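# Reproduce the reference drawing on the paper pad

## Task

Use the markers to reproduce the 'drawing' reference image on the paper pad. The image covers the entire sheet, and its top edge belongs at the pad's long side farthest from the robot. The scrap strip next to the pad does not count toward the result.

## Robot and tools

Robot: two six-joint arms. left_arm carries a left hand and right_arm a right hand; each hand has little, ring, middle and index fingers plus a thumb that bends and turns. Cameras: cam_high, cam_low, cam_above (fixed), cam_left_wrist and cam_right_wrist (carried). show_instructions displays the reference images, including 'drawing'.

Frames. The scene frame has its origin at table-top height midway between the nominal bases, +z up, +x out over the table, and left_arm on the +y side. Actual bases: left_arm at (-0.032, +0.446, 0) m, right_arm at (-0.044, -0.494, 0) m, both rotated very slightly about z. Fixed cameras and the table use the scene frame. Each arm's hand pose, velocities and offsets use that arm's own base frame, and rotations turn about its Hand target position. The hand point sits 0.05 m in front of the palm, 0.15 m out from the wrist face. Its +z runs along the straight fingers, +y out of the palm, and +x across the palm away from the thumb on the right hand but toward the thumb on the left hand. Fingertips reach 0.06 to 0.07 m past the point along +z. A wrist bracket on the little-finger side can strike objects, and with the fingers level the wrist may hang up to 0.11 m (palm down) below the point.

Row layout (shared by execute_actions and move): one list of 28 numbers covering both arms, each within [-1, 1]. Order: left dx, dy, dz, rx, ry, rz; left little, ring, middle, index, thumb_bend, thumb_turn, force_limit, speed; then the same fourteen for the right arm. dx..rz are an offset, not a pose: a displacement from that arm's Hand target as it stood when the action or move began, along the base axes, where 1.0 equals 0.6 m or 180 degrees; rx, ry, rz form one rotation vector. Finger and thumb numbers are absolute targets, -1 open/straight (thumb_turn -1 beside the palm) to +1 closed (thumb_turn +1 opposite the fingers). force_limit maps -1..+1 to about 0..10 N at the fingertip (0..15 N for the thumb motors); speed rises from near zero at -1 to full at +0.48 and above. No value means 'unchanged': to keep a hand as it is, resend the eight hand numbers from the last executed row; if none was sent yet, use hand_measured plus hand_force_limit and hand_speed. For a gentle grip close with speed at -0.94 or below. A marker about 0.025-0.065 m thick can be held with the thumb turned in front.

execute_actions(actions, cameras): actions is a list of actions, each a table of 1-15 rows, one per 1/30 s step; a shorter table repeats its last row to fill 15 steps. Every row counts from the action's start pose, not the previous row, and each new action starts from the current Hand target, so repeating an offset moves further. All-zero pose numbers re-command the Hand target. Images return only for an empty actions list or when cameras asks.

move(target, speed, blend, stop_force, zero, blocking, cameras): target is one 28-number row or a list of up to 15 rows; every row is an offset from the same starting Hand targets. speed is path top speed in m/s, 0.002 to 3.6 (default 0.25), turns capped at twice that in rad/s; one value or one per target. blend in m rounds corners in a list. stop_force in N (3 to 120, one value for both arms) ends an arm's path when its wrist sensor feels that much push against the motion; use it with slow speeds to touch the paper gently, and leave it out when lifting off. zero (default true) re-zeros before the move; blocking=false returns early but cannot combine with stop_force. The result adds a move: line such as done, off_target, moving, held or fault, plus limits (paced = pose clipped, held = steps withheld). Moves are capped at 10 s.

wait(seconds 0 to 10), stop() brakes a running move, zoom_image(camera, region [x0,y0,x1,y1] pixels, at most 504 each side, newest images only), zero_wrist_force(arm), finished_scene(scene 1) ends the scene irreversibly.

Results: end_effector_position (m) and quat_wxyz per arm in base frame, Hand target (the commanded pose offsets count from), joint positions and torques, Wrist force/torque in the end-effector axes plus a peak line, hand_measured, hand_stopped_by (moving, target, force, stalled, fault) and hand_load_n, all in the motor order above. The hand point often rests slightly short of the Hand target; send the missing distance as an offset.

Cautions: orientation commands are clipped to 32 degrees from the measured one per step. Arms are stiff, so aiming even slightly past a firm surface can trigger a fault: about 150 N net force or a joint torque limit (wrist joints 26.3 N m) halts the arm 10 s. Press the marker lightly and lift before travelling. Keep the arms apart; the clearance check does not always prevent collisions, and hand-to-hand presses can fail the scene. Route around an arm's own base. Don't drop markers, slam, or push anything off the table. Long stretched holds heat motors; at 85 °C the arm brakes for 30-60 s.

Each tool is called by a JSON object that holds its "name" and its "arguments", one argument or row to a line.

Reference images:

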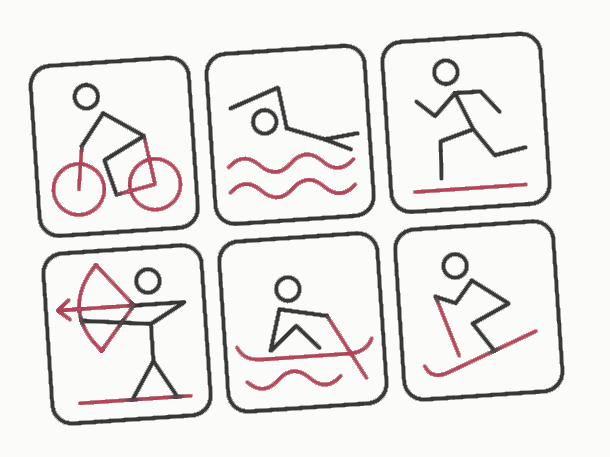

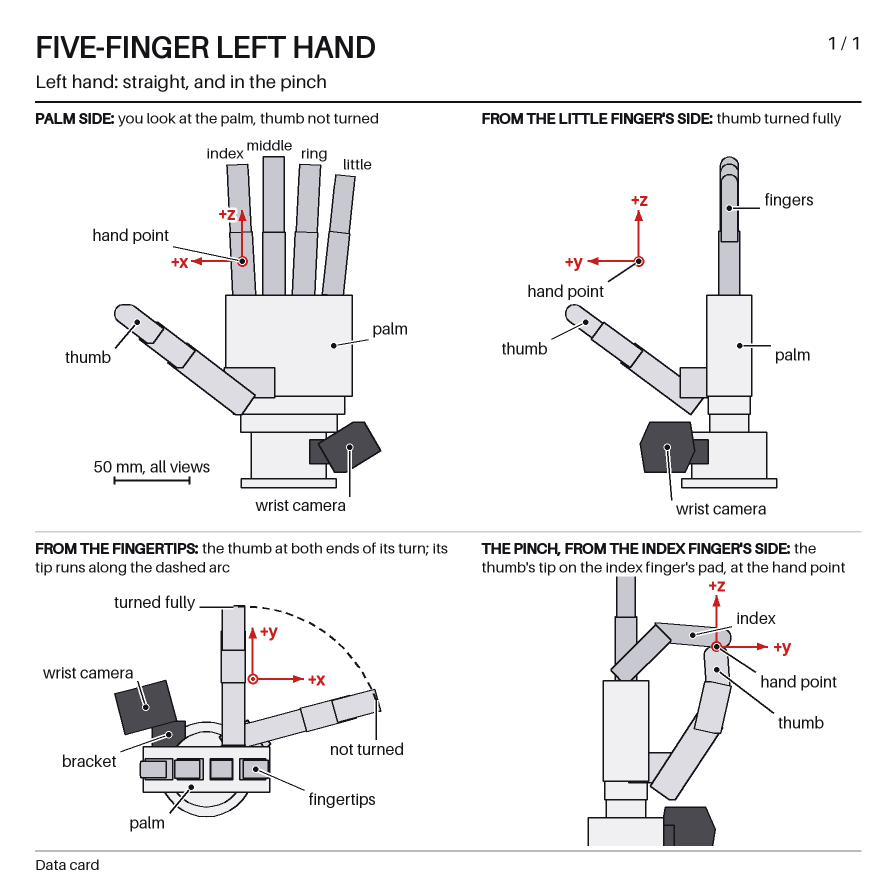

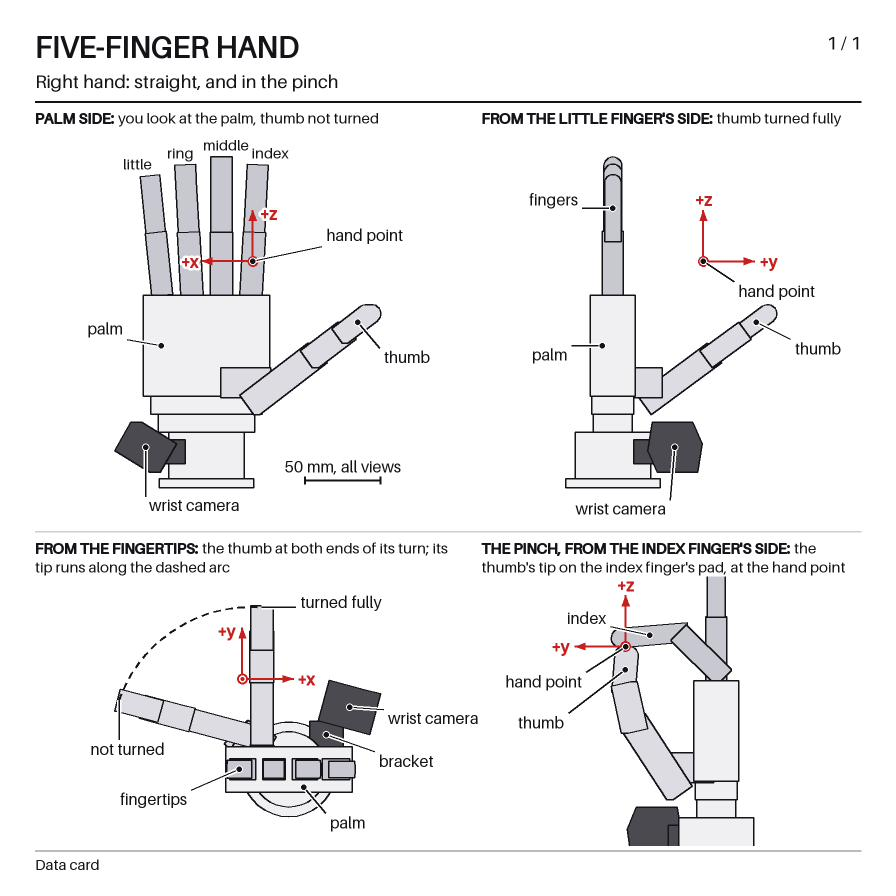

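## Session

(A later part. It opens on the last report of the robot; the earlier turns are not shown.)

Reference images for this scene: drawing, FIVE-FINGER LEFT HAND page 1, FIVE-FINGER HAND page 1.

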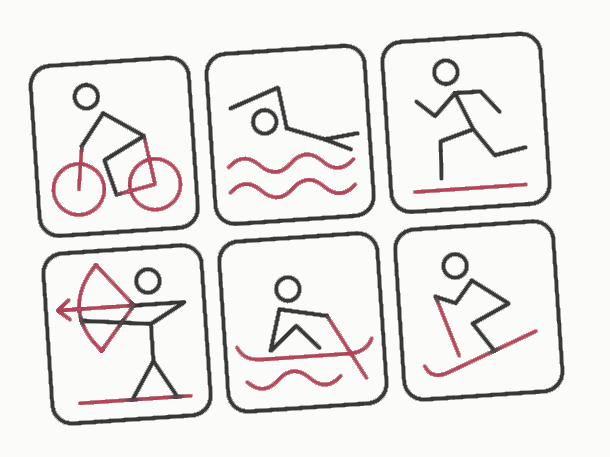

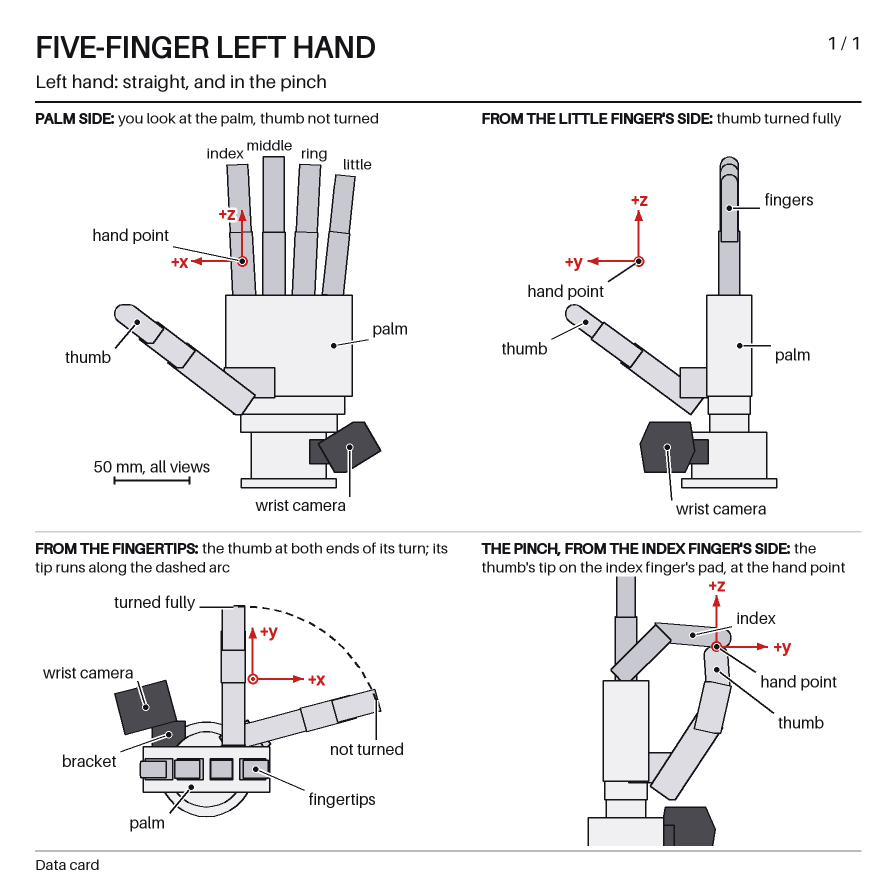

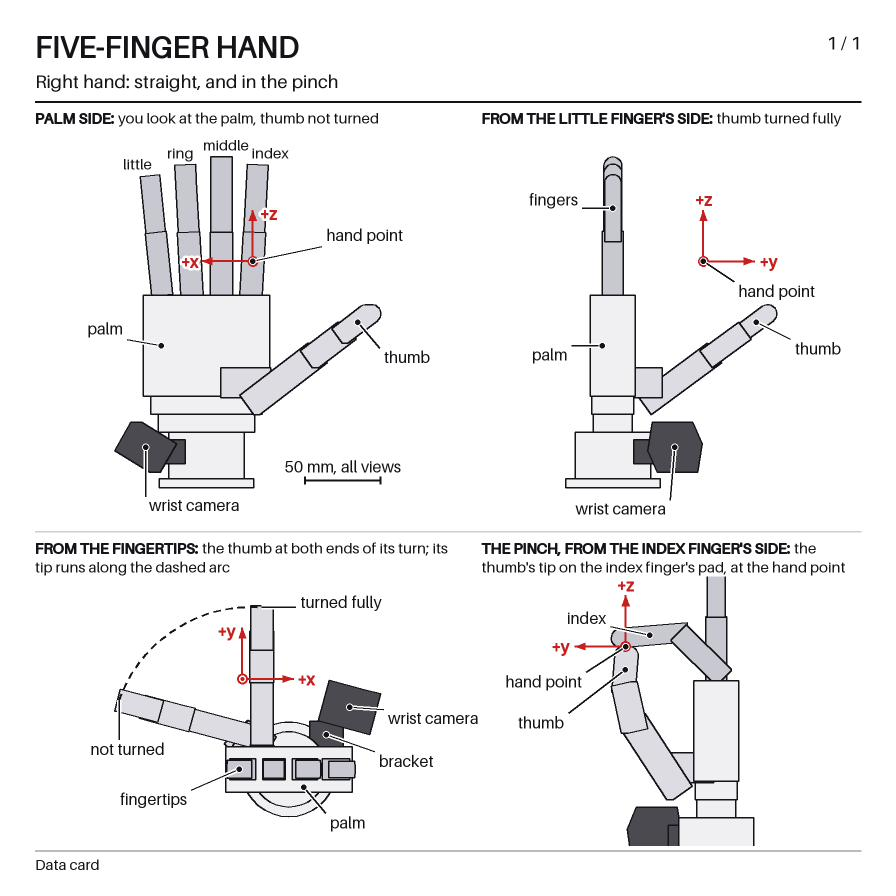

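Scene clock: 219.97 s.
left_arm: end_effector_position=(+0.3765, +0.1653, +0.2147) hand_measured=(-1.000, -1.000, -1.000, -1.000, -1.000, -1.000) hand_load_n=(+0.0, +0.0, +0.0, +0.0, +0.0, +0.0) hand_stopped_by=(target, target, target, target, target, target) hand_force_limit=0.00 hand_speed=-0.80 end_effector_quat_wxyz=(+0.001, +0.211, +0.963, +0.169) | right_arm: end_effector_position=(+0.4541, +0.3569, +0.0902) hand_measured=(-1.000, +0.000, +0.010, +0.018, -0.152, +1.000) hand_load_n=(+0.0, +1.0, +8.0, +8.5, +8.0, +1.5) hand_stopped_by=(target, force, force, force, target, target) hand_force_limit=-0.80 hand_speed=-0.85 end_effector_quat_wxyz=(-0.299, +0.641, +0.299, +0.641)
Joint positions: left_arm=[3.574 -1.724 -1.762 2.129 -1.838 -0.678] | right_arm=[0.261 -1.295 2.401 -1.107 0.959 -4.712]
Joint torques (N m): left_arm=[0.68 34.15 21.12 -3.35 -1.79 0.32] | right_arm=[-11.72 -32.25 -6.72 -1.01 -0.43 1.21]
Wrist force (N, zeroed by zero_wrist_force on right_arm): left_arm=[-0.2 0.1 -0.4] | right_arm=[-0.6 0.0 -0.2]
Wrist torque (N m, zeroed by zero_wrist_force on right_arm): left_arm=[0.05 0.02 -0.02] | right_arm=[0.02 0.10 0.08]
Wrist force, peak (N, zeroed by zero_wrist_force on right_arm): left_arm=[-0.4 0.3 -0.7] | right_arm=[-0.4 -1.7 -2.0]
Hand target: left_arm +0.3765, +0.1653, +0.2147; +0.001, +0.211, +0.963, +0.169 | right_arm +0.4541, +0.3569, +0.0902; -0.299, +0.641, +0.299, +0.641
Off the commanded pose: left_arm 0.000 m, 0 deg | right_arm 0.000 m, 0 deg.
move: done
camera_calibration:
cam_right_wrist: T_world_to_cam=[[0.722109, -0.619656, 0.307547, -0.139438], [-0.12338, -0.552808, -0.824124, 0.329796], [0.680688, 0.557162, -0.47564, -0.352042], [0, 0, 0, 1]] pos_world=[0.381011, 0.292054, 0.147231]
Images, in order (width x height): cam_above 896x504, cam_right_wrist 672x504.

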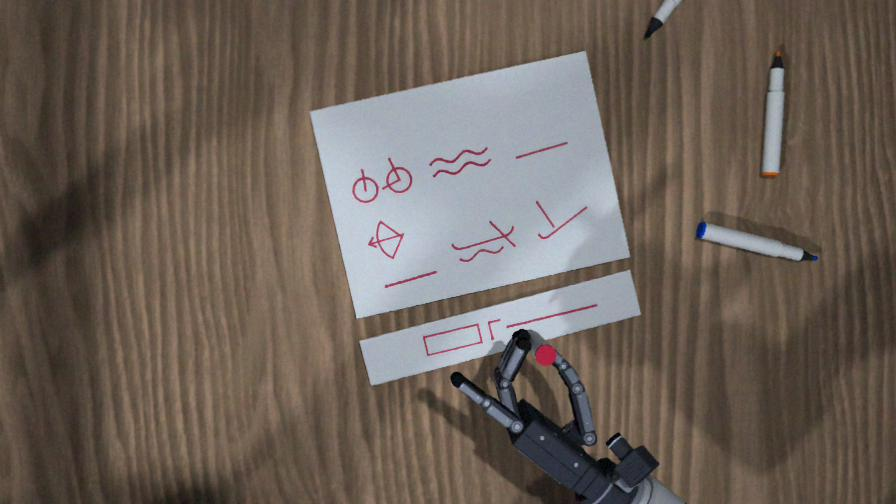

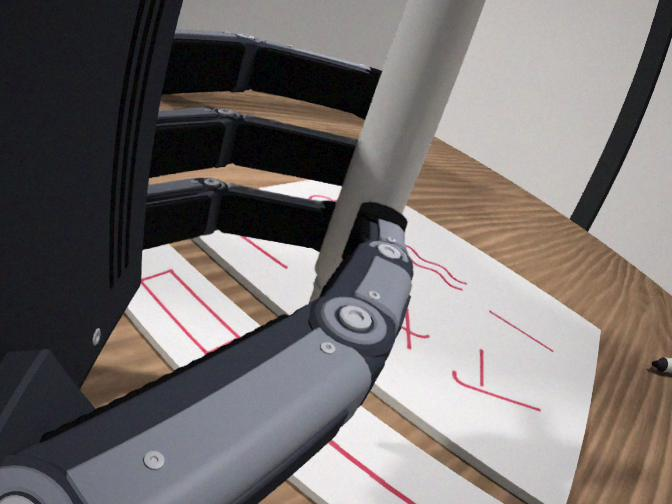

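{"name": "move", "arguments": {
  "target": [
    [0,0,0,0,0,0,-1,-1,-1,-1,-1,-1,0,-0.8,0.12233,0.53667,-0.0087,0.3348,0.3839,-0.1832,-1,0.5,0.6,0.6,-0.15,1,-0.8,-0.85]
  ],
  "speed": 0.35
}}

{"name": "move", "arguments": {
  "target": [
    [0,0,0,0,0,0,-1,-1,-1,-1,-1,-1,0,-0.8,0,0,-0.1,0,0,0,-1,0.5,0.6,0.6,-0.15,1,-0.8,-0.85]
  ],
  "speed": 0.12
}}

{"name": "move", "arguments": {
  "target": [
    [0,0,0,0,0,0,-1,-1,-1,-1,-1,-1,0,-0.8,0,0,-0.016,0,0,0,-1,0.5,0.6,0.6,-0.15,1,-0.8,-0.85]
  ],
  "speed": 0.012,
  "stop_force": 3
}}

Scene clock: 225.63 s.
left_arm: end_effector_position=(+0.3765, +0.1653, +0.2147) hand_measured=(-1.000, -1.000, -1.000, -1.000, -1.000, -1.000) hand_load_n=(+0.0, +0.0, +0.0, +0.0, +0.0, +0.0) hand_stopped_by=(target, target, target, target, target, target) hand_force_limit=0.00 hand_speed=-0.80 end_effector_quat_wxyz=(+0.001, +0.211, +0.963, +0.169) | right_arm: end_effector_position=(+0.5274, +0.6789, +0.0850) hand_measured=(-1.000, +0.000, +0.010, +0.018, -0.152, +1.000) hand_load_n=(+0.0, +1.0, +8.0, +8.5, +8.0, +1.5) hand_stopped_by=(target, force, force, force, target, target) hand_force_limit=-0.80 hand_speed=-0.85 end_effector_quat_wxyz=(-0.491, +0.702, -0.423, +0.296)
Joint positions: left_arm=[3.574 -1.724 -1.762 2.129 -1.838 -0.678] | right_arm=[0.797 -0.76 1.112 0.014 1.863 -3.032]
Joint torques (N m): left_arm=[-0.04 33.59 21.23 -3.26 -2.04 0.16] | right_arm=[-10.53 -50.16 -23.84 0.6 -1.06 1.99]
Wrist force (N, zeroed by zero_wrist_force on right_arm): left_arm=[0.0 -0.1 -0.6] | right_arm=[2.5 3.0 0.8]
Wrist torque (N m, zeroed by zero_wrist_force on right_arm): left_arm=[0.02 -0.01 0.00] | right_arm=[0.20 -0.21 0.53]
Wrist force, peak (N, zeroed by zero_wrist_force on right_arm): left_arm=[-0.4 0.0 -0.9] | right_arm=[2.5 3.0 0.8]
Hand target: left_arm +0.3765, +0.1653, +0.2147; +0.001, +0.211, +0.963, +0.169 | right_arm +0.5275, +0.6789, +0.0850; -0.491, +0.702, -0.423, +0.296
Off the commanded pose: left_arm 0.000 m, 0 deg | right_arm 0.000 m, 0 deg.
move: done

Scene clock: 226.57 s.
left_arm: end_effector_position=(+0.3765, +0.1653, +0.2147) hand_measured=(-1.000, -1.000, -1.000, -1.000, -1.000, -1.000) hand_load_n=(+0.0, +0.0, +0.0, +0.0, +0.0, +0.0) hand_stopped_by=(target, target, target, target, target, target) hand_force_limit=0.00 hand_speed=-0.80 end_effector_quat_wxyz=(+0.001, +0.211, +0.963, +0.169) | right_arm: end_effector_position=(+0.5275, +0.6789, +0.0250) hand_measured=(-1.000, +0.000, +0.010, +0.018, -0.152, +1.000) hand_load_n=(+0.0, +1.0, +8.0, +8.5, +8.0, +1.0) hand_stopped_by=(target, force, force, force, target, target) hand_force_limit=-0.80 hand_speed=-0.85 end_effector_quat_wxyz=(-0.491, +0.702, -0.423, +0.296)
Joint positions: left_arm=[3.574 -1.724 -1.762 2.129 -1.838 -0.678] | right_arm=[0.797 -0.698 1.162 -0.098 1.863 -3.032]
Joint torques (N m): left_arm=[-0.2 33.88 22.3 -3.36 -1.98 0.26] | right_arm=[-10.98 -57.08 -24.84 0.47 -1.15 -0.5]
Wrist force (N, zeroed by zero_wrist_force on right_arm): left_arm=[-0.1 0.1 -0.4] | right_arm=[2.6 2.6 1.1]
Wrist torque (N m, zeroed by zero_wrist_force on right_arm): left_arm=[0.03 0.02 0.00] | right_arm=[0.11 -0.20 0.47]
Wrist force, peak (N, zeroed by zero_wrist_force on right_arm): left_arm=[-0.2 0.3 -0.8] | right_arm=[2.7 3.9 1.1]
Hand target: left_arm +0.3765, +0.1653, +0.2147; +0.001, +0.211, +0.963, +0.169 | right_arm +0.5275, +0.6789, +0.0250; -0.491, +0.702, -0.423, +0.296
Off the commanded pose: left_arm 0.000 m, 0 deg | right_arm 0.000 m, 0 deg.
move: done

Scene clock: 228.30 s.
left_arm: end_effector_position=(+0.3765, +0.1653, +0.2147) hand_measured=(-1.000, -1.000, -1.000, -1.000, -1.000, -1.000) hand_load_n=(+0.0, +0.0, +0.0, +0.0, -0.5, +0.0) hand_stopped_by=(target, target, target, target, target, target) hand_force_limit=0.00 hand_speed=-0.80 end_effector_quat_wxyz=(+0.001, +0.211, +0.963, +0.169) | right_arm: end_effector_position=(+0.5275, +0.6789, +0.0168) hand_measured=(-1.000, +0.000, +0.010, +0.018, -0.152, +1.000) hand_load_n=(+0.0, +0.5, +8.0, +8.0, +8.5, +1.5) hand_stopped_by=(target, force, force, force, target, target) hand_force_limit=-0.80 hand_speed=-0.85 end_effector_quat_wxyz=(-0.491, +0.702, -0.423, +0.296)
Joint positions: left_arm=[3.574 -1.724 -1.762 2.129 -1.838 -0.678] | right_arm=[0.797 -0.689 1.167 -0.113 1.863 -3.032]
Joint torques (N m): left_arm=[0.01 33.88 20.85 -3.36 -1.96 0.25] | right_arm=[-9.5 -59.67 -24.65 1.54 -1.09 -1.1]
Wrist force (N, zeroed by zero_wrist_force on right_arm): left_arm=[-0.1 0.3 -0.4] | right_arm=[2.8 0.0 -0.6]
Wrist torque (N m, zeroed by zero_wrist_force on right_arm): left_arm=[0.07 0.01 -0.03] | right_arm=[0.16 -0.14 0.41]
Wrist force, peak (N, zeroed by zero_wrist_force on right_arm): left_arm=[-0.2 0.1 -0.8] | right_arm=[3.8 -4.9 -4.8]
Hand target: left_arm +0.3765, +0.1653, +0.2147; +0.001, +0.211, +0.963, +0.169 | right_arm +0.5275, +0.6789, +0.0168; -0.491, +0.702, -0.423, +0.296 (not the last commanded pose)
Off the commanded pose: left_arm 0.000 m, 0 deg | right_arm 0.001 m, 0 deg.
move: contact (right_arm)

{"name": "move", "arguments": {
  "target": [
    [0,0,0,0,0,0,-1,-1,-1,-1,-1,-1,0,-0.8,0,0,0.001,0,0,0,-1,-0.3,-0.25,-0.25,-0.15,1,0,-0.6]
  ]
}}

{"name": "move", "arguments": {
  "target": [
    [0,0,0,0,0,0,-1,-1,-1,-1,-1,-1,0,-0.8,0,0,0.1,0,0,0,-1,-0.3,-0.25,-0.25,-0.15,1,0,-0.6],
    [0,0,0,0,0,0,-1,-1,-1,-1,-1,-1,0,-0.8,0.4708,-0.848,0.15,0,0,0.1309,-1,-0.3,-0.25,-0.25,-0.15,1,0,-0.6]
  ],
  "speed": [0.15,0.35],
  "blend": [0.02,0],
  "cameras": ["all"]
}}

Scene clock: 230.47 s.
left_arm: end_effector_position=(+0.3765, +0.1653, +0.2147) hand_measured=(-1.000, -1.000, -1.000, -1.000, -1.000, -1.000) hand_load_n=(+0.0, +0.0, +0.0, +0.0, +0.0, +0.0) hand_stopped_by=(target, target, target, target, target, target) hand_force_limit=0.00 hand_speed=-0.80 end_effector_quat_wxyz=(+0.001, +0.211, +0.963, +0.169) | right_arm: end_effector_position=(+0.5275, +0.6789, +0.0175) hand_measured=(-1.000, -0.300, -0.250, -0.250, -0.150, +1.000) hand_load_n=(+0.0, -0.5, +0.0, +0.0, +0.0, +0.0) hand_stopped_by=(target, target, target, target, target, target) hand_force_limit=0.00 hand_speed=-0.60 end_effector_quat_wxyz=(-0.491, +0.702, -0.423, +0.296)
Joint positions: left_arm=[3.574 -1.724 -1.762 2.129 -1.838 -0.678] | right_arm=[0.797 -0.69 1.167 -0.112 1.863 -3.032]
Joint torques (N m): left_arm=[-0.16 33.33 21.57 -3.38 -1.91 0.23] | right_arm=[-9.48 -61.26 -25.77 1.3 -0.95 -1.03]
Wrist force (N, zeroed by zero_wrist_force on right_arm): left_arm=[-0.1 0.2 -0.5] | right_arm=[2.7 2.5 0.8]
Wrist torque (N m, zeroed by zero_wrist_force on right_arm): left_arm=[0.05 0.02 -0.02] | right_arm=[0.14 -0.20 0.48]
Wrist force, peak (N, zeroed by zero_wrist_force on right_arm): left_arm=[-0.1 0.4 -0.8] | right_arm=[2.7 2.8 1.2]
Hand target: left_arm +0.3765, +0.1653, +0.2147; +0.001, +0.211, +0.963, +0.169 | right_arm +0.5275, +0.6789, +0.0174; -0.491, +0.702, -0.423, +0.296
Off the commanded pose: left_arm 0.000 m, 0 deg | right_arm 0.000 m, 0 deg.
move: done

Scene clock: 233.13 s.
left_arm: end_effector_position=(+0.3765, +0.1653, +0.2147) hand_measured=(-1.000, -1.000, -1.000, -1.000, -1.000, -1.000) hand_load_n=(+0.0, +0.0, +0.0, +0.0, +0.0, +0.5) hand_stopped_by=(target, target, target, target, target, target) hand_force_limit=0.00 hand_speed=-0.80 end_effector_quat_wxyz=(+0.001, +0.211, +0.963, +0.169) | right_arm: end_effector_position=(+0.8100, +0.1702, +0.1074) hand_measured=(-1.000, -0.300, -0.250, -0.250, -0.150, +1.000) hand_load_n=(+0.0, +0.0, +0.0, +0.0, +0.0, +0.0) hand_stopped_by=(target, target, target, target, target, target) hand_force_limit=0.00 hand_speed=-0.60 end_effector_quat_wxyz=(-0.541, +0.773, -0.271, +0.190)
Joint positions: left_arm=[3.574 -1.724 -1.762 2.129 -1.838 -0.678] | right_arm=[-0.215 -0.547 0.694 0.542 0.569 -3.748]
Joint torques (N m): left_arm=[0.19 33.64 21.99 -3.51 -2.02 0.11] | right_arm=[-11.23 -57.24 -27.8 1.75 -2.16 0.92]
Wrist force (N, zeroed by zero_wrist_force on right_arm): left_arm=[-0.2 0.0 -0.6] | right_arm=[1.8 3.0 0.6]
Wrist torque (N m, zeroed by zero_wrist_force on right_arm): left_arm=[0.02 0.01 -0.01] | right_arm=[0.18 -0.08 0.28]
Wrist force, peak (N, zeroed by zero_wrist_force on right_arm): left_arm=[-0.3 -0.2 -0.8] | right_arm=[4.2 3.4 -0.7]
Hand target: left_arm +0.3765, +0.1653, +0.2147; +0.001, +0.211, +0.963, +0.169 | right_arm +0.8100, +0.1701, +0.1074; -0.541, +0.773, -0.271, +0.190
Off the commanded pose: left_arm 0.000 m, 0 deg | right_arm 0.000 m, 0 deg.
move: done
camera_calibration:
cam_right_wrist: T_world_to_cam=[[0.0311734, -0.453894, -0.89051, 0.142681], [-0.994464, 0.0753658, -0.0732265, 0.802667], [0.100351, 0.887863, -0.449032, -0.0711279], [0, 0, 0, 1]] pos_world=[0.800913, 0.0674201, 0.153896]

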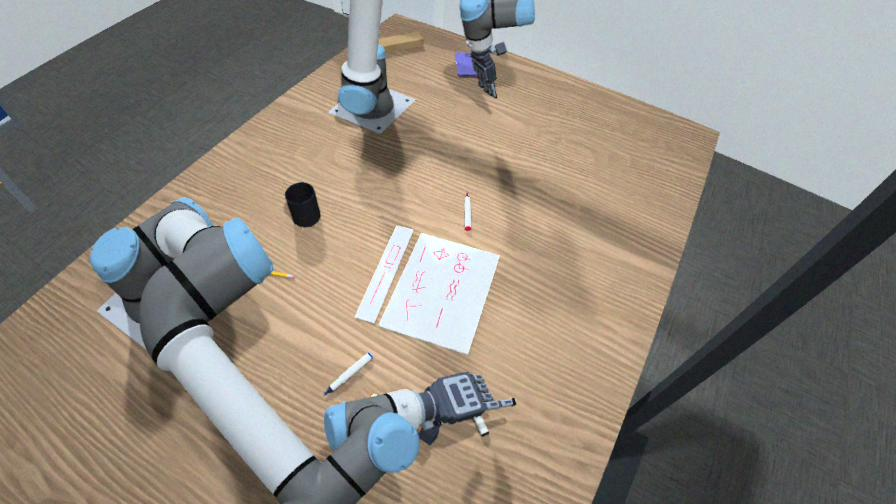

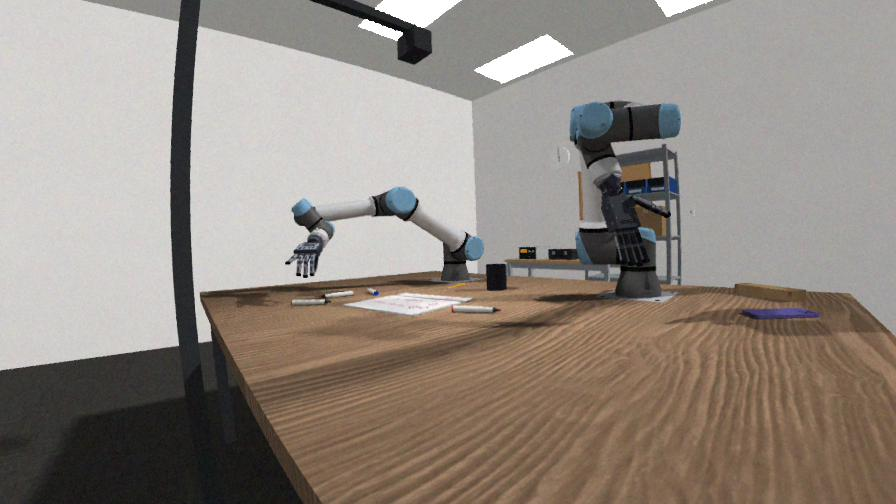

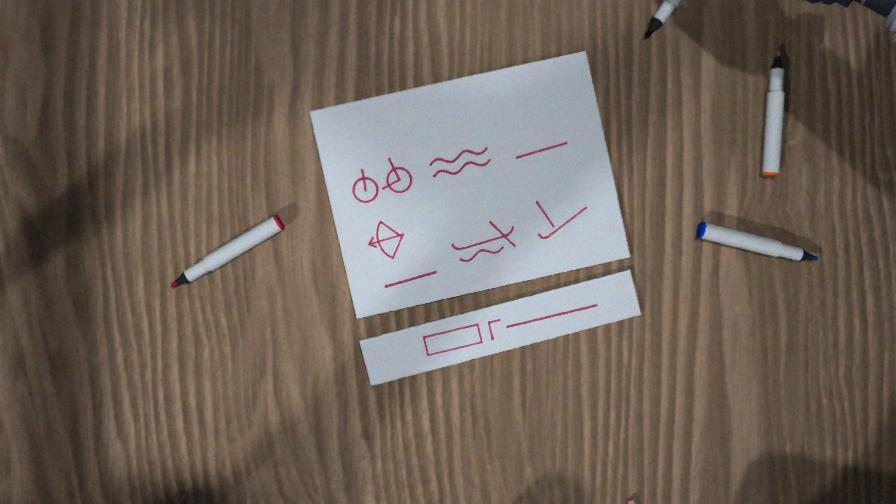

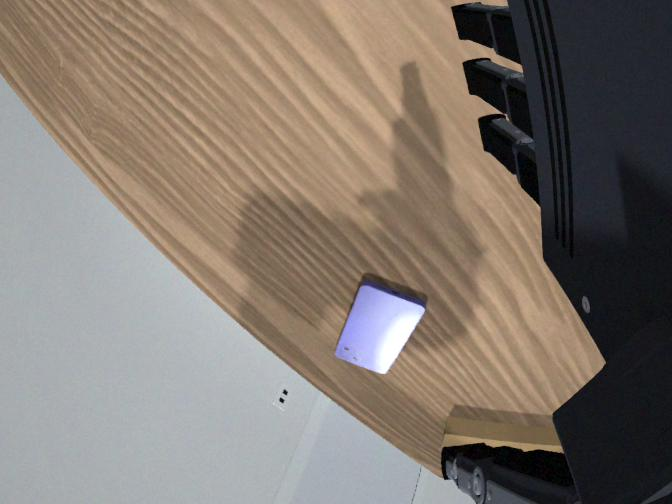

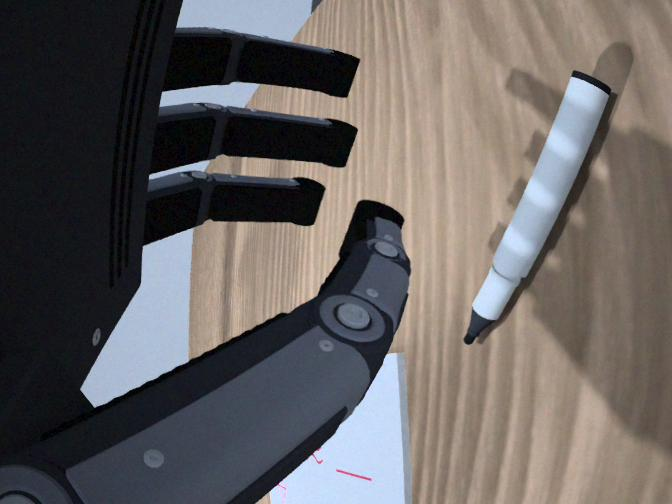

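{"name": "move", "arguments": {
  "target": [
    [0,0,0,0,0,0,-1,-1,-1,-1,-1,-1,0,-0.8,0.014,0.0208,-0.0957,0,0,0.0078,-1,-0.3,-0.25,-0.25,-0.15,1,0,-0.6]
  ],
  "speed": 0.15,
  "cameras": ["cam_right_wrist","cam_high"]
}}

{"name": "zoom_image", "arguments": {
  "camera": "cam_high",
  "region": [400, 340, 560, 460]
}}

Scene clock: 235.07 s.
left_arm: end_effector_position=(+0.3765, +0.1653, +0.2147) hand_measured=(-1.000, -1.000, -1.000, -1.000, -1.000, -1.000) hand_load_n=(+0.0, +0.0, +0.0, +0.0, +0.0, +0.0) hand_stopped_by=(target, target, target, target, target, target) hand_force_limit=0.00 hand_speed=-0.80 end_effector_quat_wxyz=(+0.001, +0.211, +0.963, +0.169) | right_arm: end_effector_position=(+0.8184, +0.1827, +0.0501) hand_measured=(-1.000, -0.300, -0.250, -0.250, -0.150, +1.000) hand_load_n=(+0.0, +0.0, +0.0, +0.5, +0.0, +0.0) hand_stopped_by=(target, target, target, target, target, target) hand_force_limit=0.00 hand_speed=-0.60 end_effector_quat_wxyz=(-0.544, +0.776, -0.261, +0.183)
Joint positions: left_arm=[3.574 -1.724 -1.762 2.129 -1.838 -0.678] | right_arm=[-0.198 -0.459 0.67 0.484 0.563 -3.756]
Joint torques (N m): left_arm=[-0.21 33.49 21.62 -3.6 -1.87 0.25] | right_arm=[-11.98 -61.25 -13.19 2.47 -0.3 1.24]
Wrist force (N, zeroed by zero_wrist_force on right_arm): left_arm=[-0.2 0.1 -0.6] | right_arm=[1.6 2.7 0.5]
Wrist torque (N m, zeroed by zero_wrist_force on right_arm): left_arm=[0.03 0.01 -0.02] | right_arm=[0.15 -0.03 0.47]
Wrist force, peak (N, zeroed by zero_wrist_force on right_arm): left_arm=[0.1 0.0 -0.9] | right_arm=[2.0 4.0 1.3]
Hand target: left_arm +0.3765, +0.1653, +0.2147; +0.001, +0.211, +0.963, +0.169 | right_arm +0.8184, +0.1826, +0.0500; -0.544, +0.776, -0.261, +0.183
Off the commanded pose: left_arm 0.000 m, 0 deg | right_arm 0.000 m, 0 deg.
move: done
camera_calibration:
cam_right_wrist: T_world_to_cam=[[0.0424701, -0.453004, -0.890496, 0.0876572], [-0.996019, 0.0507235, -0.0733062, 0.811637], [0.0783771, 0.890064, -0.449046, -0.0912159], [0, 0, 0, 1]] pos_world=[0.811832, 0.0797281, 0.0965963]
Images, in order (width x height): cam_high 896x504, cam_right_wrist 672x504.

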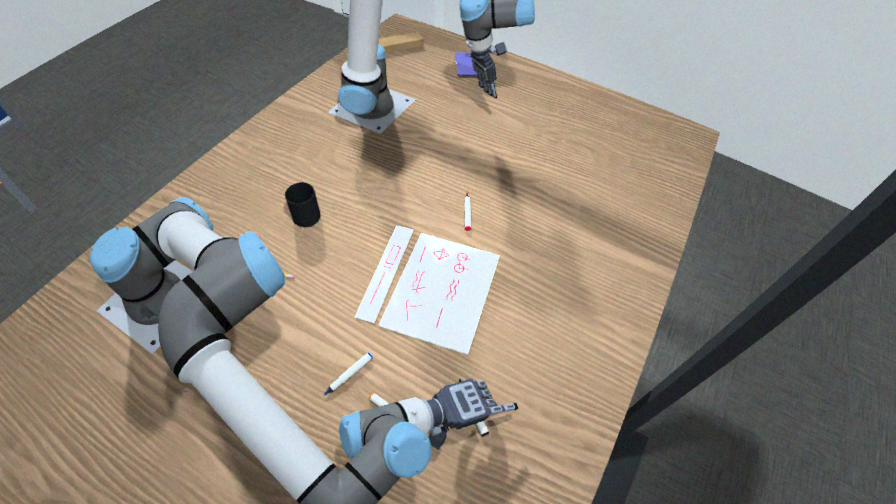

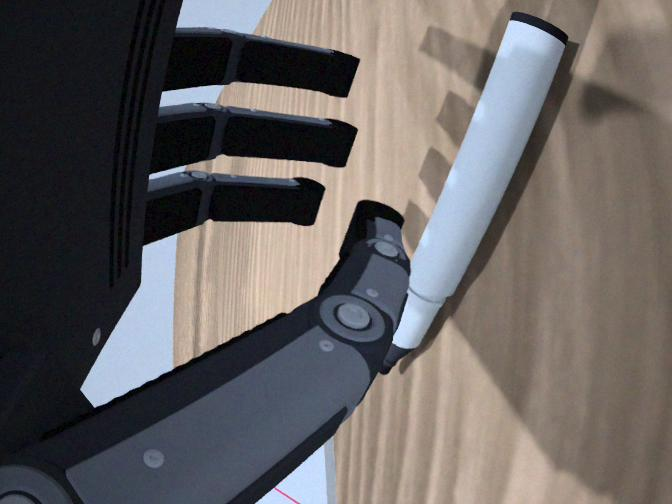

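Scaled by 3.150.

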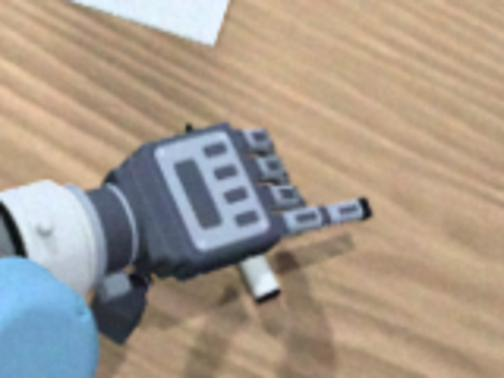

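{"name": "move", "arguments": {
  "target": [
    [0,0,0,0,0,0,-1,-1,-1,-1,-1,-1,0,-0.8,-0.0015,0.0025,-0.0558,0,0,0.002,-1,-0.3,-0.25,-0.25,-0.15,1,0,-0.6]
  ],
  "speed": 0.05,
  "stop_force": 5
}}

{"name": "move", "arguments": {
  "target": [0,0,0,0,0,0,-1,-1,-1,-1,-1,-1,0,-0.8,0,0,0,0,0,0,-1,-0.3,0.4,0.4,-0.15,1,-0.6,-0.9]
}}

{"name": "move", "arguments": {
  "target": [0,0,0,0,0,0,-1,-1,-1,-1,-1,-1,0,-0.8,0,0,0,0,0,0,-1,-0.3,0.5,0.5,-0.15,1,0.3,-0.94],
  "cameras": ["cam_right_wrist"]
}}

Scene clock: 237.73 s.
left_arm: end_effector_position=(+0.3765, +0.1653, +0.2147) hand_measured=(-1.000, -1.000, -1.000, -1.000, -1.000, -1.000) hand_load_n=(+0.0, +0.0, +0.0, +0.0, +0.0, +0.0) hand_stopped_by=(target, target, target, target, target, target) hand_force_limit=0.00 hand_speed=-0.80 end_effector_quat_wxyz=(+0.001, +0.211, +0.963, +0.169) | right_arm: end_effector_position=(+0.8175, +0.1841, +0.0165) hand_measured=(-1.000, -0.300, -0.250, -0.250, -0.150, +1.000) hand_load_n=(+0.0, +0.0, +0.0, +0.0, +0.0, +0.0) hand_stopped_by=(target, target, target, target, target, target) hand_force_limit=0.00 hand_speed=-0.60 end_effector_quat_wxyz=(-0.544, +0.777, -0.259, +0.181)
Joint positions: left_arm=[3.574 -1.724 -1.762 2.129 -1.838 -0.678] | right_arm=[-0.196 -0.427 0.693 0.433 0.56 -3.762]
Joint torques (N m): left_arm=[-0.22 33.68 21.67 -3.55 -1.97 0.28] | right_arm=[7.44 -69.02 -25.69 3.09 -0.07 1.65]
Wrist force (N, zeroed by zero_wrist_force on right_arm): left_arm=[-0.1 0.0 -0.5] | right_arm=[1.8 2.9 0.3]
Wrist torque (N m, zeroed by zero_wrist_force on right_arm): left_arm=[0.03 0.02 0.00] | right_arm=[0.19 -0.08 0.48]
Wrist force, peak (N, zeroed by zero_wrist_force on right_arm): left_arm=[-0.2 0.1 -1.0] | right_arm=[2.0 3.7 0.6]
Hand target: left_arm +0.3765, +0.1653, +0.2147; +0.001, +0.211, +0.963, +0.169 | right_arm +0.8175, +0.1841, +0.0165; -0.544, +0.777, -0.259, +0.181
Off the commanded pose: left_arm 0.000 m, 0 deg | right_arm 0.000 m, 0 deg.
move: done

Scene clock: 238.90 s.
left_arm: end_effector_position=(+0.3765, +0.1653, +0.2147) hand_measured=(-1.000, -1.000, -1.000, -1.000, -1.000, -1.000) hand_load_n=(+0.0, +0.0, +0.0, +0.0, +0.0, +0.0) hand_stopped_by=(target, target, target, target, target, target) hand_force_limit=0.00 hand_speed=-0.80 end_effector_quat_wxyz=(+0.001, +0.211, +0.963, +0.169) | right_arm: end_effector_position=(+0.8175, +0.1841, +0.0166) hand_measured=(-1.000, -0.300, -0.092, +0.000, -0.150, +1.000) hand_load_n=(+0.0, +0.0, +1.0, +2.5, +1.0, -1.0) hand_stopped_by=(target, target, force, force, target, target) hand_force_limit=-0.60 hand_speed=-0.90 end_effector_quat_wxyz=(-0.544, +0.777, -0.259, +0.181)
Joint positions: left_arm=[3.574 -1.724 -1.762 2.129 -1.838 -0.678] | right_arm=[-0.196 -0.427 0.693 0.433 0.56 -3.762]
Joint torques (N m): left_arm=[-0.94 33.47 21.06 -3.53 -1.96 0.45] | right_arm=[3.06 -64.24 -23.35 2.93 0.01 1.64]
Wrist force (N, zeroed by zero_wrist_force on right_arm): left_arm=[0.1 0.1 -0.6] | right_arm=[1.5 1.3 0.4]
Wrist torque (N m, zeroed by zero_wrist_force on right_arm): left_arm=[0.05 -0.02 0.00] | right_arm=[0.25 -0.02 0.43]
Wrist force, peak (N, zeroed by zero_wrist_force on right_arm): left_arm=[-0.1 0.0 -0.9] | right_arm=[1.8 3.4 0.6]
Hand target: left_arm +0.3765, +0.1653, +0.2147; +0.001, +0.211, +0.963, +0.169 | right_arm +0.8175, +0.1841, +0.0165; -0.544, +0.777, -0.259, +0.181
Off the commanded pose: left_arm 0.000 m, 0 deg | right_arm 0.000 m, 0 deg.
move: done

Scene clock: 239.40 s.
left_arm: end_effector_position=(+0.3765, +0.1653, +0.2147) hand_measured=(-1.000, -1.000, -1.000, -1.000, -1.000, -1.000) hand_load_n=(+0.0, +0.0, +0.0, +0.0, +0.0, +0.0) hand_stopped_by=(target, target, target, target, target, target) hand_force_limit=0.00 hand_speed=-0.80 end_effector_quat_wxyz=(+0.001, +0.211, +0.963, +0.169) | right_arm: end_effector_position=(+0.8175, +0.1841, +0.0166) hand_measured=(-1.000, -0.300, -0.072, +0.016, -0.150, +1.000) hand_load_n=(+0.0, +0.0, +6.0, +8.0, +3.0, -3.5) hand_stopped_by=(target, target, force, force, target, target) hand_force_limit=0.30 hand_speed=-0.94 end_effector_quat_wxyz=(-0.544, +0.777, -0.259, +0.181)
Joint positions: left_arm=[3.574 -1.724 -1.762 2.129 -1.838 -0.678] | right_arm=[-0.196 -0.427 0.693 0.433 0.56 -3.762]
Joint torques (N m): left_arm=[-0.79 33.78 21.46 -3.56 -1.96 0.27] | right_arm=[0.96 -61.28 -21.86 2.84 -0.02 1.57]
Wrist force (N, zeroed by zero_wrist_force on right_arm): left_arm=[0.1 -0.1 -0.4] | right_arm=[1.8 -2.5 1.6]
Wrist torque (N m, zeroed by zero_wrist_force on right_arm): left_arm=[0.01 -0.02 0.01] | right_arm=[0.41 -0.09 0.38]
Wrist force, peak (N, zeroed by zero_wrist_force on right_arm): left_arm=[0.2 0.2 -0.6] | right_arm=[1.6 -3.0 2.2]
Hand target: left_arm +0.3765, +0.1653, +0.2147; +0.001, +0.211, +0.963, +0.169 | right_arm +0.8175, +0.1841, +0.0165; -0.544, +0.777, -0.259, +0.181
Off the commanded pose: left_arm 0.000 m, 0 deg | right_arm 0.000 m, 0 deg.
move: done
camera_calibration:
cam_right_wrist: T_world_to_cam=[[0.04511, -0.452721, -0.890511, 0.056259], [-0.996311, 0.0447544, -0.0732218, 0.809636], [0.0730033, 0.890529, -0.449032, -0.10308], [0, 0, 0, 1]] pos_world=[0.811637, 0.0810301, 0.0630963]
Images, in order (width x height): cam_right_wrist 672x504.

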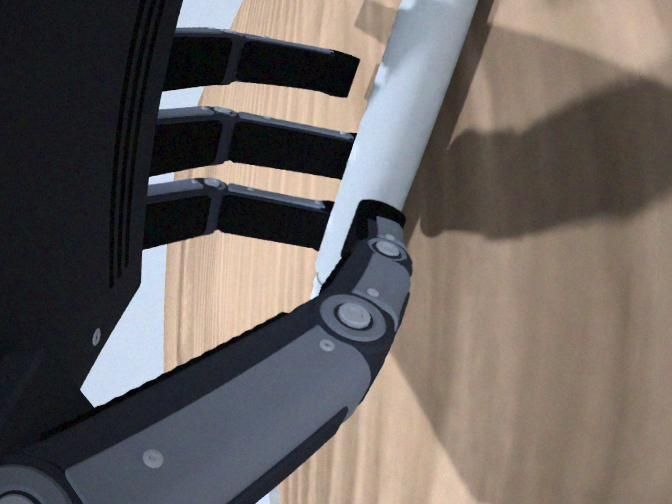

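Gripped. Lift, then tighten and add ring support.

{"name": "move", "arguments": {
  "target": [0,0,0,0,0,0,-1,-1,-1,-1,-1,-1,0,-0.8,0,0,0.08,0,0,0,-1,-0.3,0.5,0.5,-0.15,1,0.3,-0.94],
  "speed": 0.06
}}

{"name": "move", "arguments": {
  "target": [0,0,0,0,0,0,-1,-1,-1,-1,-1,-1,0,-0.8,0,0,0,0,0,0,-1,-0.3,0.6,0.6,-0.15,1,0.6,-0.94]
}}

{"name": "move", "arguments": {
  "target": [0,0,0,0,0,0,-1,-1,-1,-1,-1,-1,0,-0.8,0,0,0,0,0,0,-1,0.5,0.6,0.6,-0.15,1,-0.8,-0.85],
  "cameras": ["cam_right_wrist"]
}}

Scene clock: 241.10 s.
left_arm: end_effector_position=(+0.3765, +0.1653, +0.2147) hand_measured=(-1.000, -1.000, -1.000, -1.000, -1.000, -1.000) hand_load_n=(+0.0, +0.0, +0.0, +0.0, +0.0, +0.0) hand_stopped_by=(target, target, target, target, target, target) hand_force_limit=0.00 hand_speed=-0.80 end_effector_quat_wxyz=(+0.001, +0.211, +0.963, +0.169) | right_arm: end_effector_position=(+0.8175, +0.1841, +0.0647) hand_measured=(-1.000, -0.300, -0.072, +0.016, -0.150, +1.000) hand_load_n=(+0.0, +0.0, +0.0, +8.0, +3.5, -3.5) hand_stopped_by=(target, target, force, force, target, target) hand_force_limit=0.30 hand_speed=-0.94 end_effector_quat_wxyz=(-0.544, +0.777, -0.259, +0.181)
Joint positions: left_arm=[3.574 -1.724 -1.762 2.129 -1.838 -0.678] | right_arm=[-0.196 -0.467 0.649 0.519 0.56 -3.762]
Joint torques (N m): left_arm=[-0.01 34.11 21.67 -3.59 -2.02 0.38] | right_arm=[-3.69 -54.78 -12.45 -1.08 -0.52 -1.53]
Wrist force (N, zeroed by zero_wrist_force on right_arm): left_arm=[0.0 0.3 -0.6] | right_arm=[1.8 2.9 0.5]
Wrist torque (N m, zeroed by zero_wrist_force on right_arm): left_arm=[0.08 -0.01 -0.01] | right_arm=[0.16 -0.09 0.45]
Wrist force, peak (N, zeroed by zero_wrist_force on right_arm): left_arm=[0.0 0.2 -0.9] | right_arm=[1.7 3.7 1.1]
Hand target: left_arm +0.3765, +0.1653, +0.2147; +0.001, +0.211, +0.963, +0.169 | right_arm +0.8175, +0.1841, +0.0645; -0.544, +0.777, -0.259, +0.181
Off the commanded pose: left_arm 0.000 m, 0 deg | right_arm 0.000 m, 0 deg.
move: done

Scene clock: 241.83 s.
left_arm: end_effector_position=(+0.3765, +0.1653, +0.2147) hand_measured=(-1.000, -1.000, -1.000, -1.000, -1.000, -1.000) hand_load_n=(+0.0, +0.0, +0.0, +0.0, +0.0, +0.0) hand_stopped_by=(target, target, target, target, target, target) hand_force_limit=0.00 hand_speed=-0.80 end_effector_quat_wxyz=(+0.001, +0.211, +0.963, +0.169) | right_arm: end_effector_position=(+0.8175, +0.1841, +0.0645) hand_measured=(-1.000, -0.300, +0.010, +0.018, -0.152, +1.000) hand_load_n=(+0.0, +0.0, +8.5, +9.0, +7.5, -0.5) hand_stopped_by=(target, target, force, force, target, target) hand_force_limit=0.60 hand_speed=-0.94 end_effector_quat_wxyz=(-0.544, +0.777, -0.259, +0.181)
Joint positions: left_arm=[3.574 -1.724 -1.762 2.129 -1.838 -0.678] | right_arm=[-0.196 -0.467 0.649 0.518 0.56 -3.762]
Joint torques (N m): left_arm=[-0.72 33.5 21.91 -3.49 -2.04 0.28] | right_arm=[-6.62 -54.34 -14.39 -0.93 -1.8 -1.55]
Wrist force (N, zeroed by zero_wrist_force on right_arm): left_arm=[0.1 0.1 -0.6] | right_arm=[1.7 2.9 0.5]
Wrist torque (N m, zeroed by zero_wrist_force on right_arm): left_arm=[0.05 -0.03 0.01] | right_arm=[0.16 -0.07 0.45]
Wrist force, peak (N, zeroed by zero_wrist_force on right_arm): left_arm=[0.0 0.2 -0.8] | right_arm=[2.0 3.4 0.5]
Hand target: left_arm +0.3765, +0.1653, +0.2147; +0.001, +0.211, +0.963, +0.169 | right_arm +0.8175, +0.1841, +0.0645; -0.544, +0.777, -0.259, +0.181
Off the commanded pose: left_arm 0.000 m, 0 deg | right_arm 0.000 m, 0 deg.
move: done

Scene clock: 242.83 s.
left_arm: end_effector_position=(+0.3765, +0.1653, +0.2147) hand_measured=(-1.000, -1.000, -1.000, -1.000, -1.000, -1.000) hand_load_n=(+0.0, +0.0, +0.0, +0.0, +0.0, +0.0) hand_stopped_by=(target, target, target, target, target, target) hand_force_limit=0.00 hand_speed=-0.80 end_effector_quat_wxyz=(+0.001, +0.211, +0.963, +0.169) | right_arm: end_effector_position=(+0.8175, +0.1841, +0.0645) hand_measured=(-1.000, +0.004, +0.010, +0.018, -0.152, +1.000) hand_load_n=(+0.0, +1.0, +7.0, +9.0, +8.0, +0.0) hand_stopped_by=(target, force, force, force, target, target) hand_force_limit=-0.80 hand_speed=-0.85 end_effector_quat_wxyz=(-0.544, +0.777, -0.259, +0.181)
Joint positions: left_arm=[3.574 -1.724 -1.762 2.129 -1.838 -0.678] | right_arm=[-0.196 -0.467 0.649 0.518 0.56 -3.762]
Joint torques (N m): left_arm=[0.06 34.36 22.39 -3.55 -2.1 0.3] | right_arm=[-10.55 -54.28 -13.53 -0.92 -1.81 -1.47]
Wrist force (N, zeroed by zero_wrist_force on right_arm): left_arm=[-0.1 0.1 -0.6] | right_arm=[1.8 3.2 0.5]
Wrist torque (N m, zeroed by zero_wrist_force on right_arm): left_arm=[0.05 0.01 -0.01] | right_arm=[0.22 -0.07 0.46]
Wrist force, peak (N, zeroed by zero_wrist_force on right_arm): left_arm=[-0.1 0.1 -0.8] | right_arm=[2.1 3.4 0.9]
Hand target: left_arm +0.3765, +0.1653, +0.2147; +0.001, +0.211, +0.963, +0.169 | right_arm +0.8175, +0.1841, +0.0645; -0.544, +0.777, -0.259, +0.181
Off the commanded pose: left_arm 0.000 m, 0 deg | right_arm 0.000 m, 0 deg.
move: done
camera_calibration:
cam_right_wrist: T_world_to_cam=[[0.0450208, -0.452716, -0.890517, 0.0990763], [-0.996315, 0.0447941, -0.0731416, 0.813142], [0.0730023, 0.890529, -0.449032, -0.0815253], [0, 0, 0, 1]] pos_world=[0.811637, 0.0810301, 0.111096]
Images, in order (width x height): cam_right_wrist 672x504.

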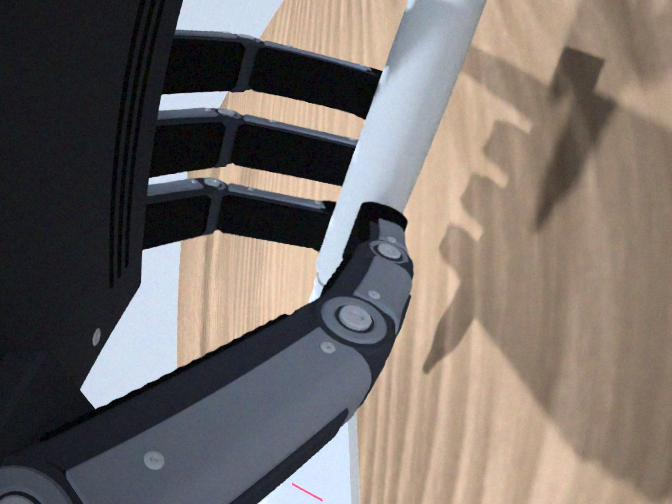

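{"name": "move", "arguments": {
  "target": [
    [0,0,0,0,0,0,-1,-1,-1,-1,-1,-1,0,-0.8,-0.3,0.13,0.08,-0.2387,-0.4412,0.0736,-1,0.5,0.6,0.6,-0.15,1,-0.8,-0.85],
    [0,0,0,0,0,0,-1,-1,-1,-1,-1,-1,0,-0.8,-0.5705,0.2462,0.0175,-0.2387,-0.4412,0.0736,-1,0.5,0.6,0.6,-0.15,1,-0.8,-0.85]
  ],
  "speed": 0.3,
  "blend": [0.03,0],
  "cameras": ["cam_high","cam_above"]
}}

{"name": "zoom_image", "arguments": {
  "camera": "cam_high",
  "region": [300, 190, 460, 310]
}}

{"name": "zero_wrist_force", "arguments": {
  "arm": "right_arm"
}}

{"name": "move", "arguments": {
  "target": [
    [0,0,0,0,0,0,-1,-1,-1,-1,-1,-1,0,-0.8,0,0,-0.05,0,0,0,-1,0.5,0.6,0.6,-0.15,1,-0.8,-0.85]
  ],
  "speed": 0.01,
  "stop_force": 3
}}

Scene clock: 248.23 s.
left_arm: end_effector_position=(+0.3765, +0.1653, +0.2147) hand_measured=(-1.000, -1.000, -1.000, -1.000, -1.000, -1.000) hand_load_n=(+0.0, +0.0, +0.0, +0.0, -0.5, +0.0) hand_stopped_by=(target, target, target, target, target, target) hand_force_limit=0.00 hand_speed=-0.80 end_effector_quat_wxyz=(+0.001, +0.211, +0.963, +0.169) | right_arm: end_effector_position=(+0.4753, +0.3318, +0.0751) hand_measured=(-1.000, +0.004, +0.010, +0.018, -0.152, +1.000) hand_load_n=(+0.0, +1.5, +7.0, +9.5, +8.0, +0.0) hand_stopped_by=(target, force, force, force, target, target) hand_force_limit=-0.80 hand_speed=-0.85 end_effector_quat_wxyz=(-0.299, +0.641, +0.299, +0.641)
Joint positions: left_arm=[3.574 -1.724 -1.762 2.129 -1.838 -0.678] | right_arm=[0.161 -1.244 2.402 -1.159 0.859 -4.713]
Joint torques (N m): left_arm=[-0.67 33.44 22.01 -3.65 -2.06 0.24] | right_arm=[6.46 -20.05 -4.47 -1.02 0.75 -0.5]
Wrist force (N, zeroed by zero_wrist_force on right_arm): left_arm=[0.0 0.1 -0.6] | right_arm=[-0.4 0.3 -0.7]
Wrist torque (N m, zeroed by zero_wrist_force on right_arm): left_arm=[0.05 -0.02 0.00] | right_arm=[0.11 0.09 0.01]
Wrist force, peak (N, zeroed by zero_wrist_force on right_arm): left_arm=[0.0 0.2 -0.9] | right_arm=[3.0 3.5 0.6]
Hand target: left_arm +0.3765, +0.1653, +0.2147; +0.001, +0.211, +0.963, +0.169 | right_arm +0.4752, +0.3318, +0.0750; -0.299, +0.641, +0.299, +0.641
Off the commanded pose: left_arm 0.000 m, 0 deg | right_arm 0.000 m, 0 deg.
move: done
Images, in order (width x height): cam_high 896x504, cam_above 896x504.

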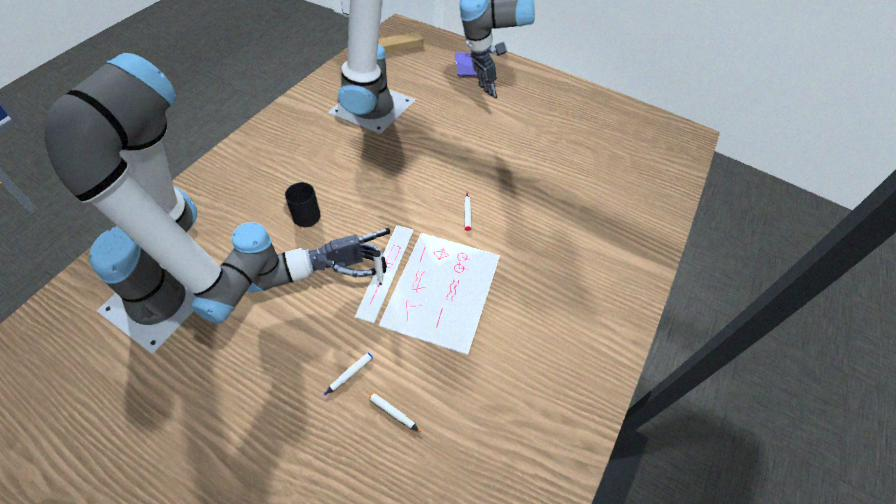

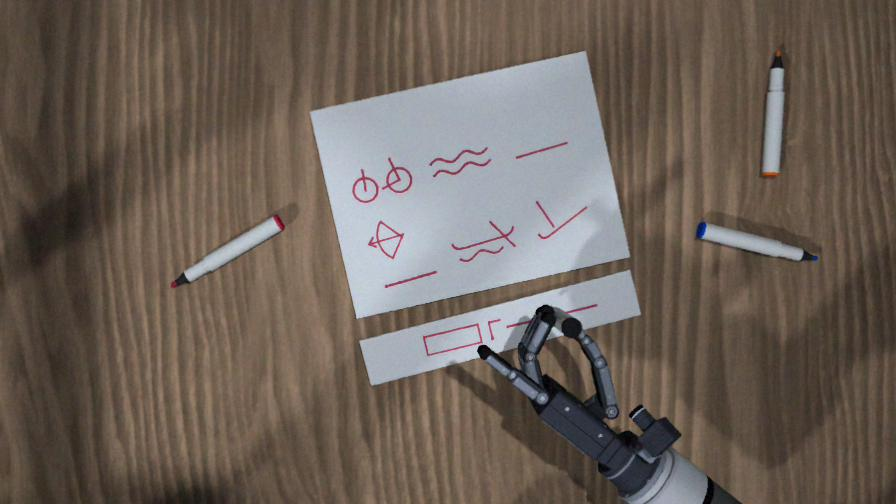

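Scaled by 3.150.

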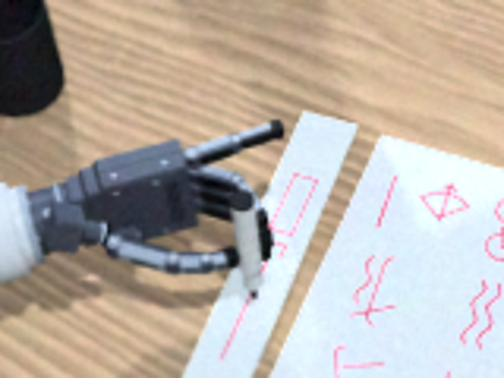

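Wrist force sensor zeroed.

Scene clock: 250.60 s.
left_arm: end_effector_position=(+0.3765, +0.1653, +0.2147) hand_measured=(-1.000, -1.000, -1.000, -1.000, -1.000, -1.000) hand_load_n=(+0.0, +0.0, +0.0, +0.0, +0.0, +0.0) hand_stopped_by=(target, target, target, target, target, target) hand_force_limit=0.00 hand_speed=-0.80 end_effector_quat_wxyz=(+0.001, +0.211, +0.963, +0.169) | right_arm: end_effector_position=(+0.4752, +0.3318, +0.0588) hand_measured=(-1.000, +0.004, +0.010, +0.018, -0.152, +1.000) hand_load_n=(+0.0, +1.5, +7.0, +9.5, +8.0, +0.0) hand_stopped_by=(target, force, force, force, target, target) hand_force_limit=-0.80 hand_speed=-0.85 end_effector_quat_wxyz=(-0.299, +0.641, +0.299, +0.641)
Joint positions: left_arm=[3.574 -1.724 -1.762 2.129 -1.838 -0.678] | right_arm=[0.161 -1.191 2.408 -1.217 0.859 -4.713]
Joint torques (N m): left_arm=[-0.35 33.45 22.54 -3.5 -2.07 0.33] | right_arm=[10.27 -30.42 -13.37 -0.09 1.11 -0.86]
Wrist force (N, zeroed by zero_wrist_force on right_arm): left_arm=[-0.2 0.2 -0.8] | right_arm=[2.5 0.3 0.9]
Wrist torque (N m, zeroed by zero_wrist_force on right_arm): left_arm=[0.07 0.01 -0.02] | right_arm=[0.02 0.04 -0.02]
Wrist force, peak (N, zeroed by zero_wrist_force on right_arm): left_arm=[-0.1 0.1 -0.9] | right_arm=[5.7 -0.2 0.5]
Hand target: left_arm +0.3765, +0.1653, +0.2147; +0.001, +0.211, +0.963, +0.169 | right_arm +0.4752, +0.3318, +0.0589; -0.299, +0.641, +0.299, +0.641 (not the last commanded pose)
Off the commanded pose: left_arm 0.000 m, 0 deg | right_arm 0.014 m, 0 deg.
move: contact (right_arm)


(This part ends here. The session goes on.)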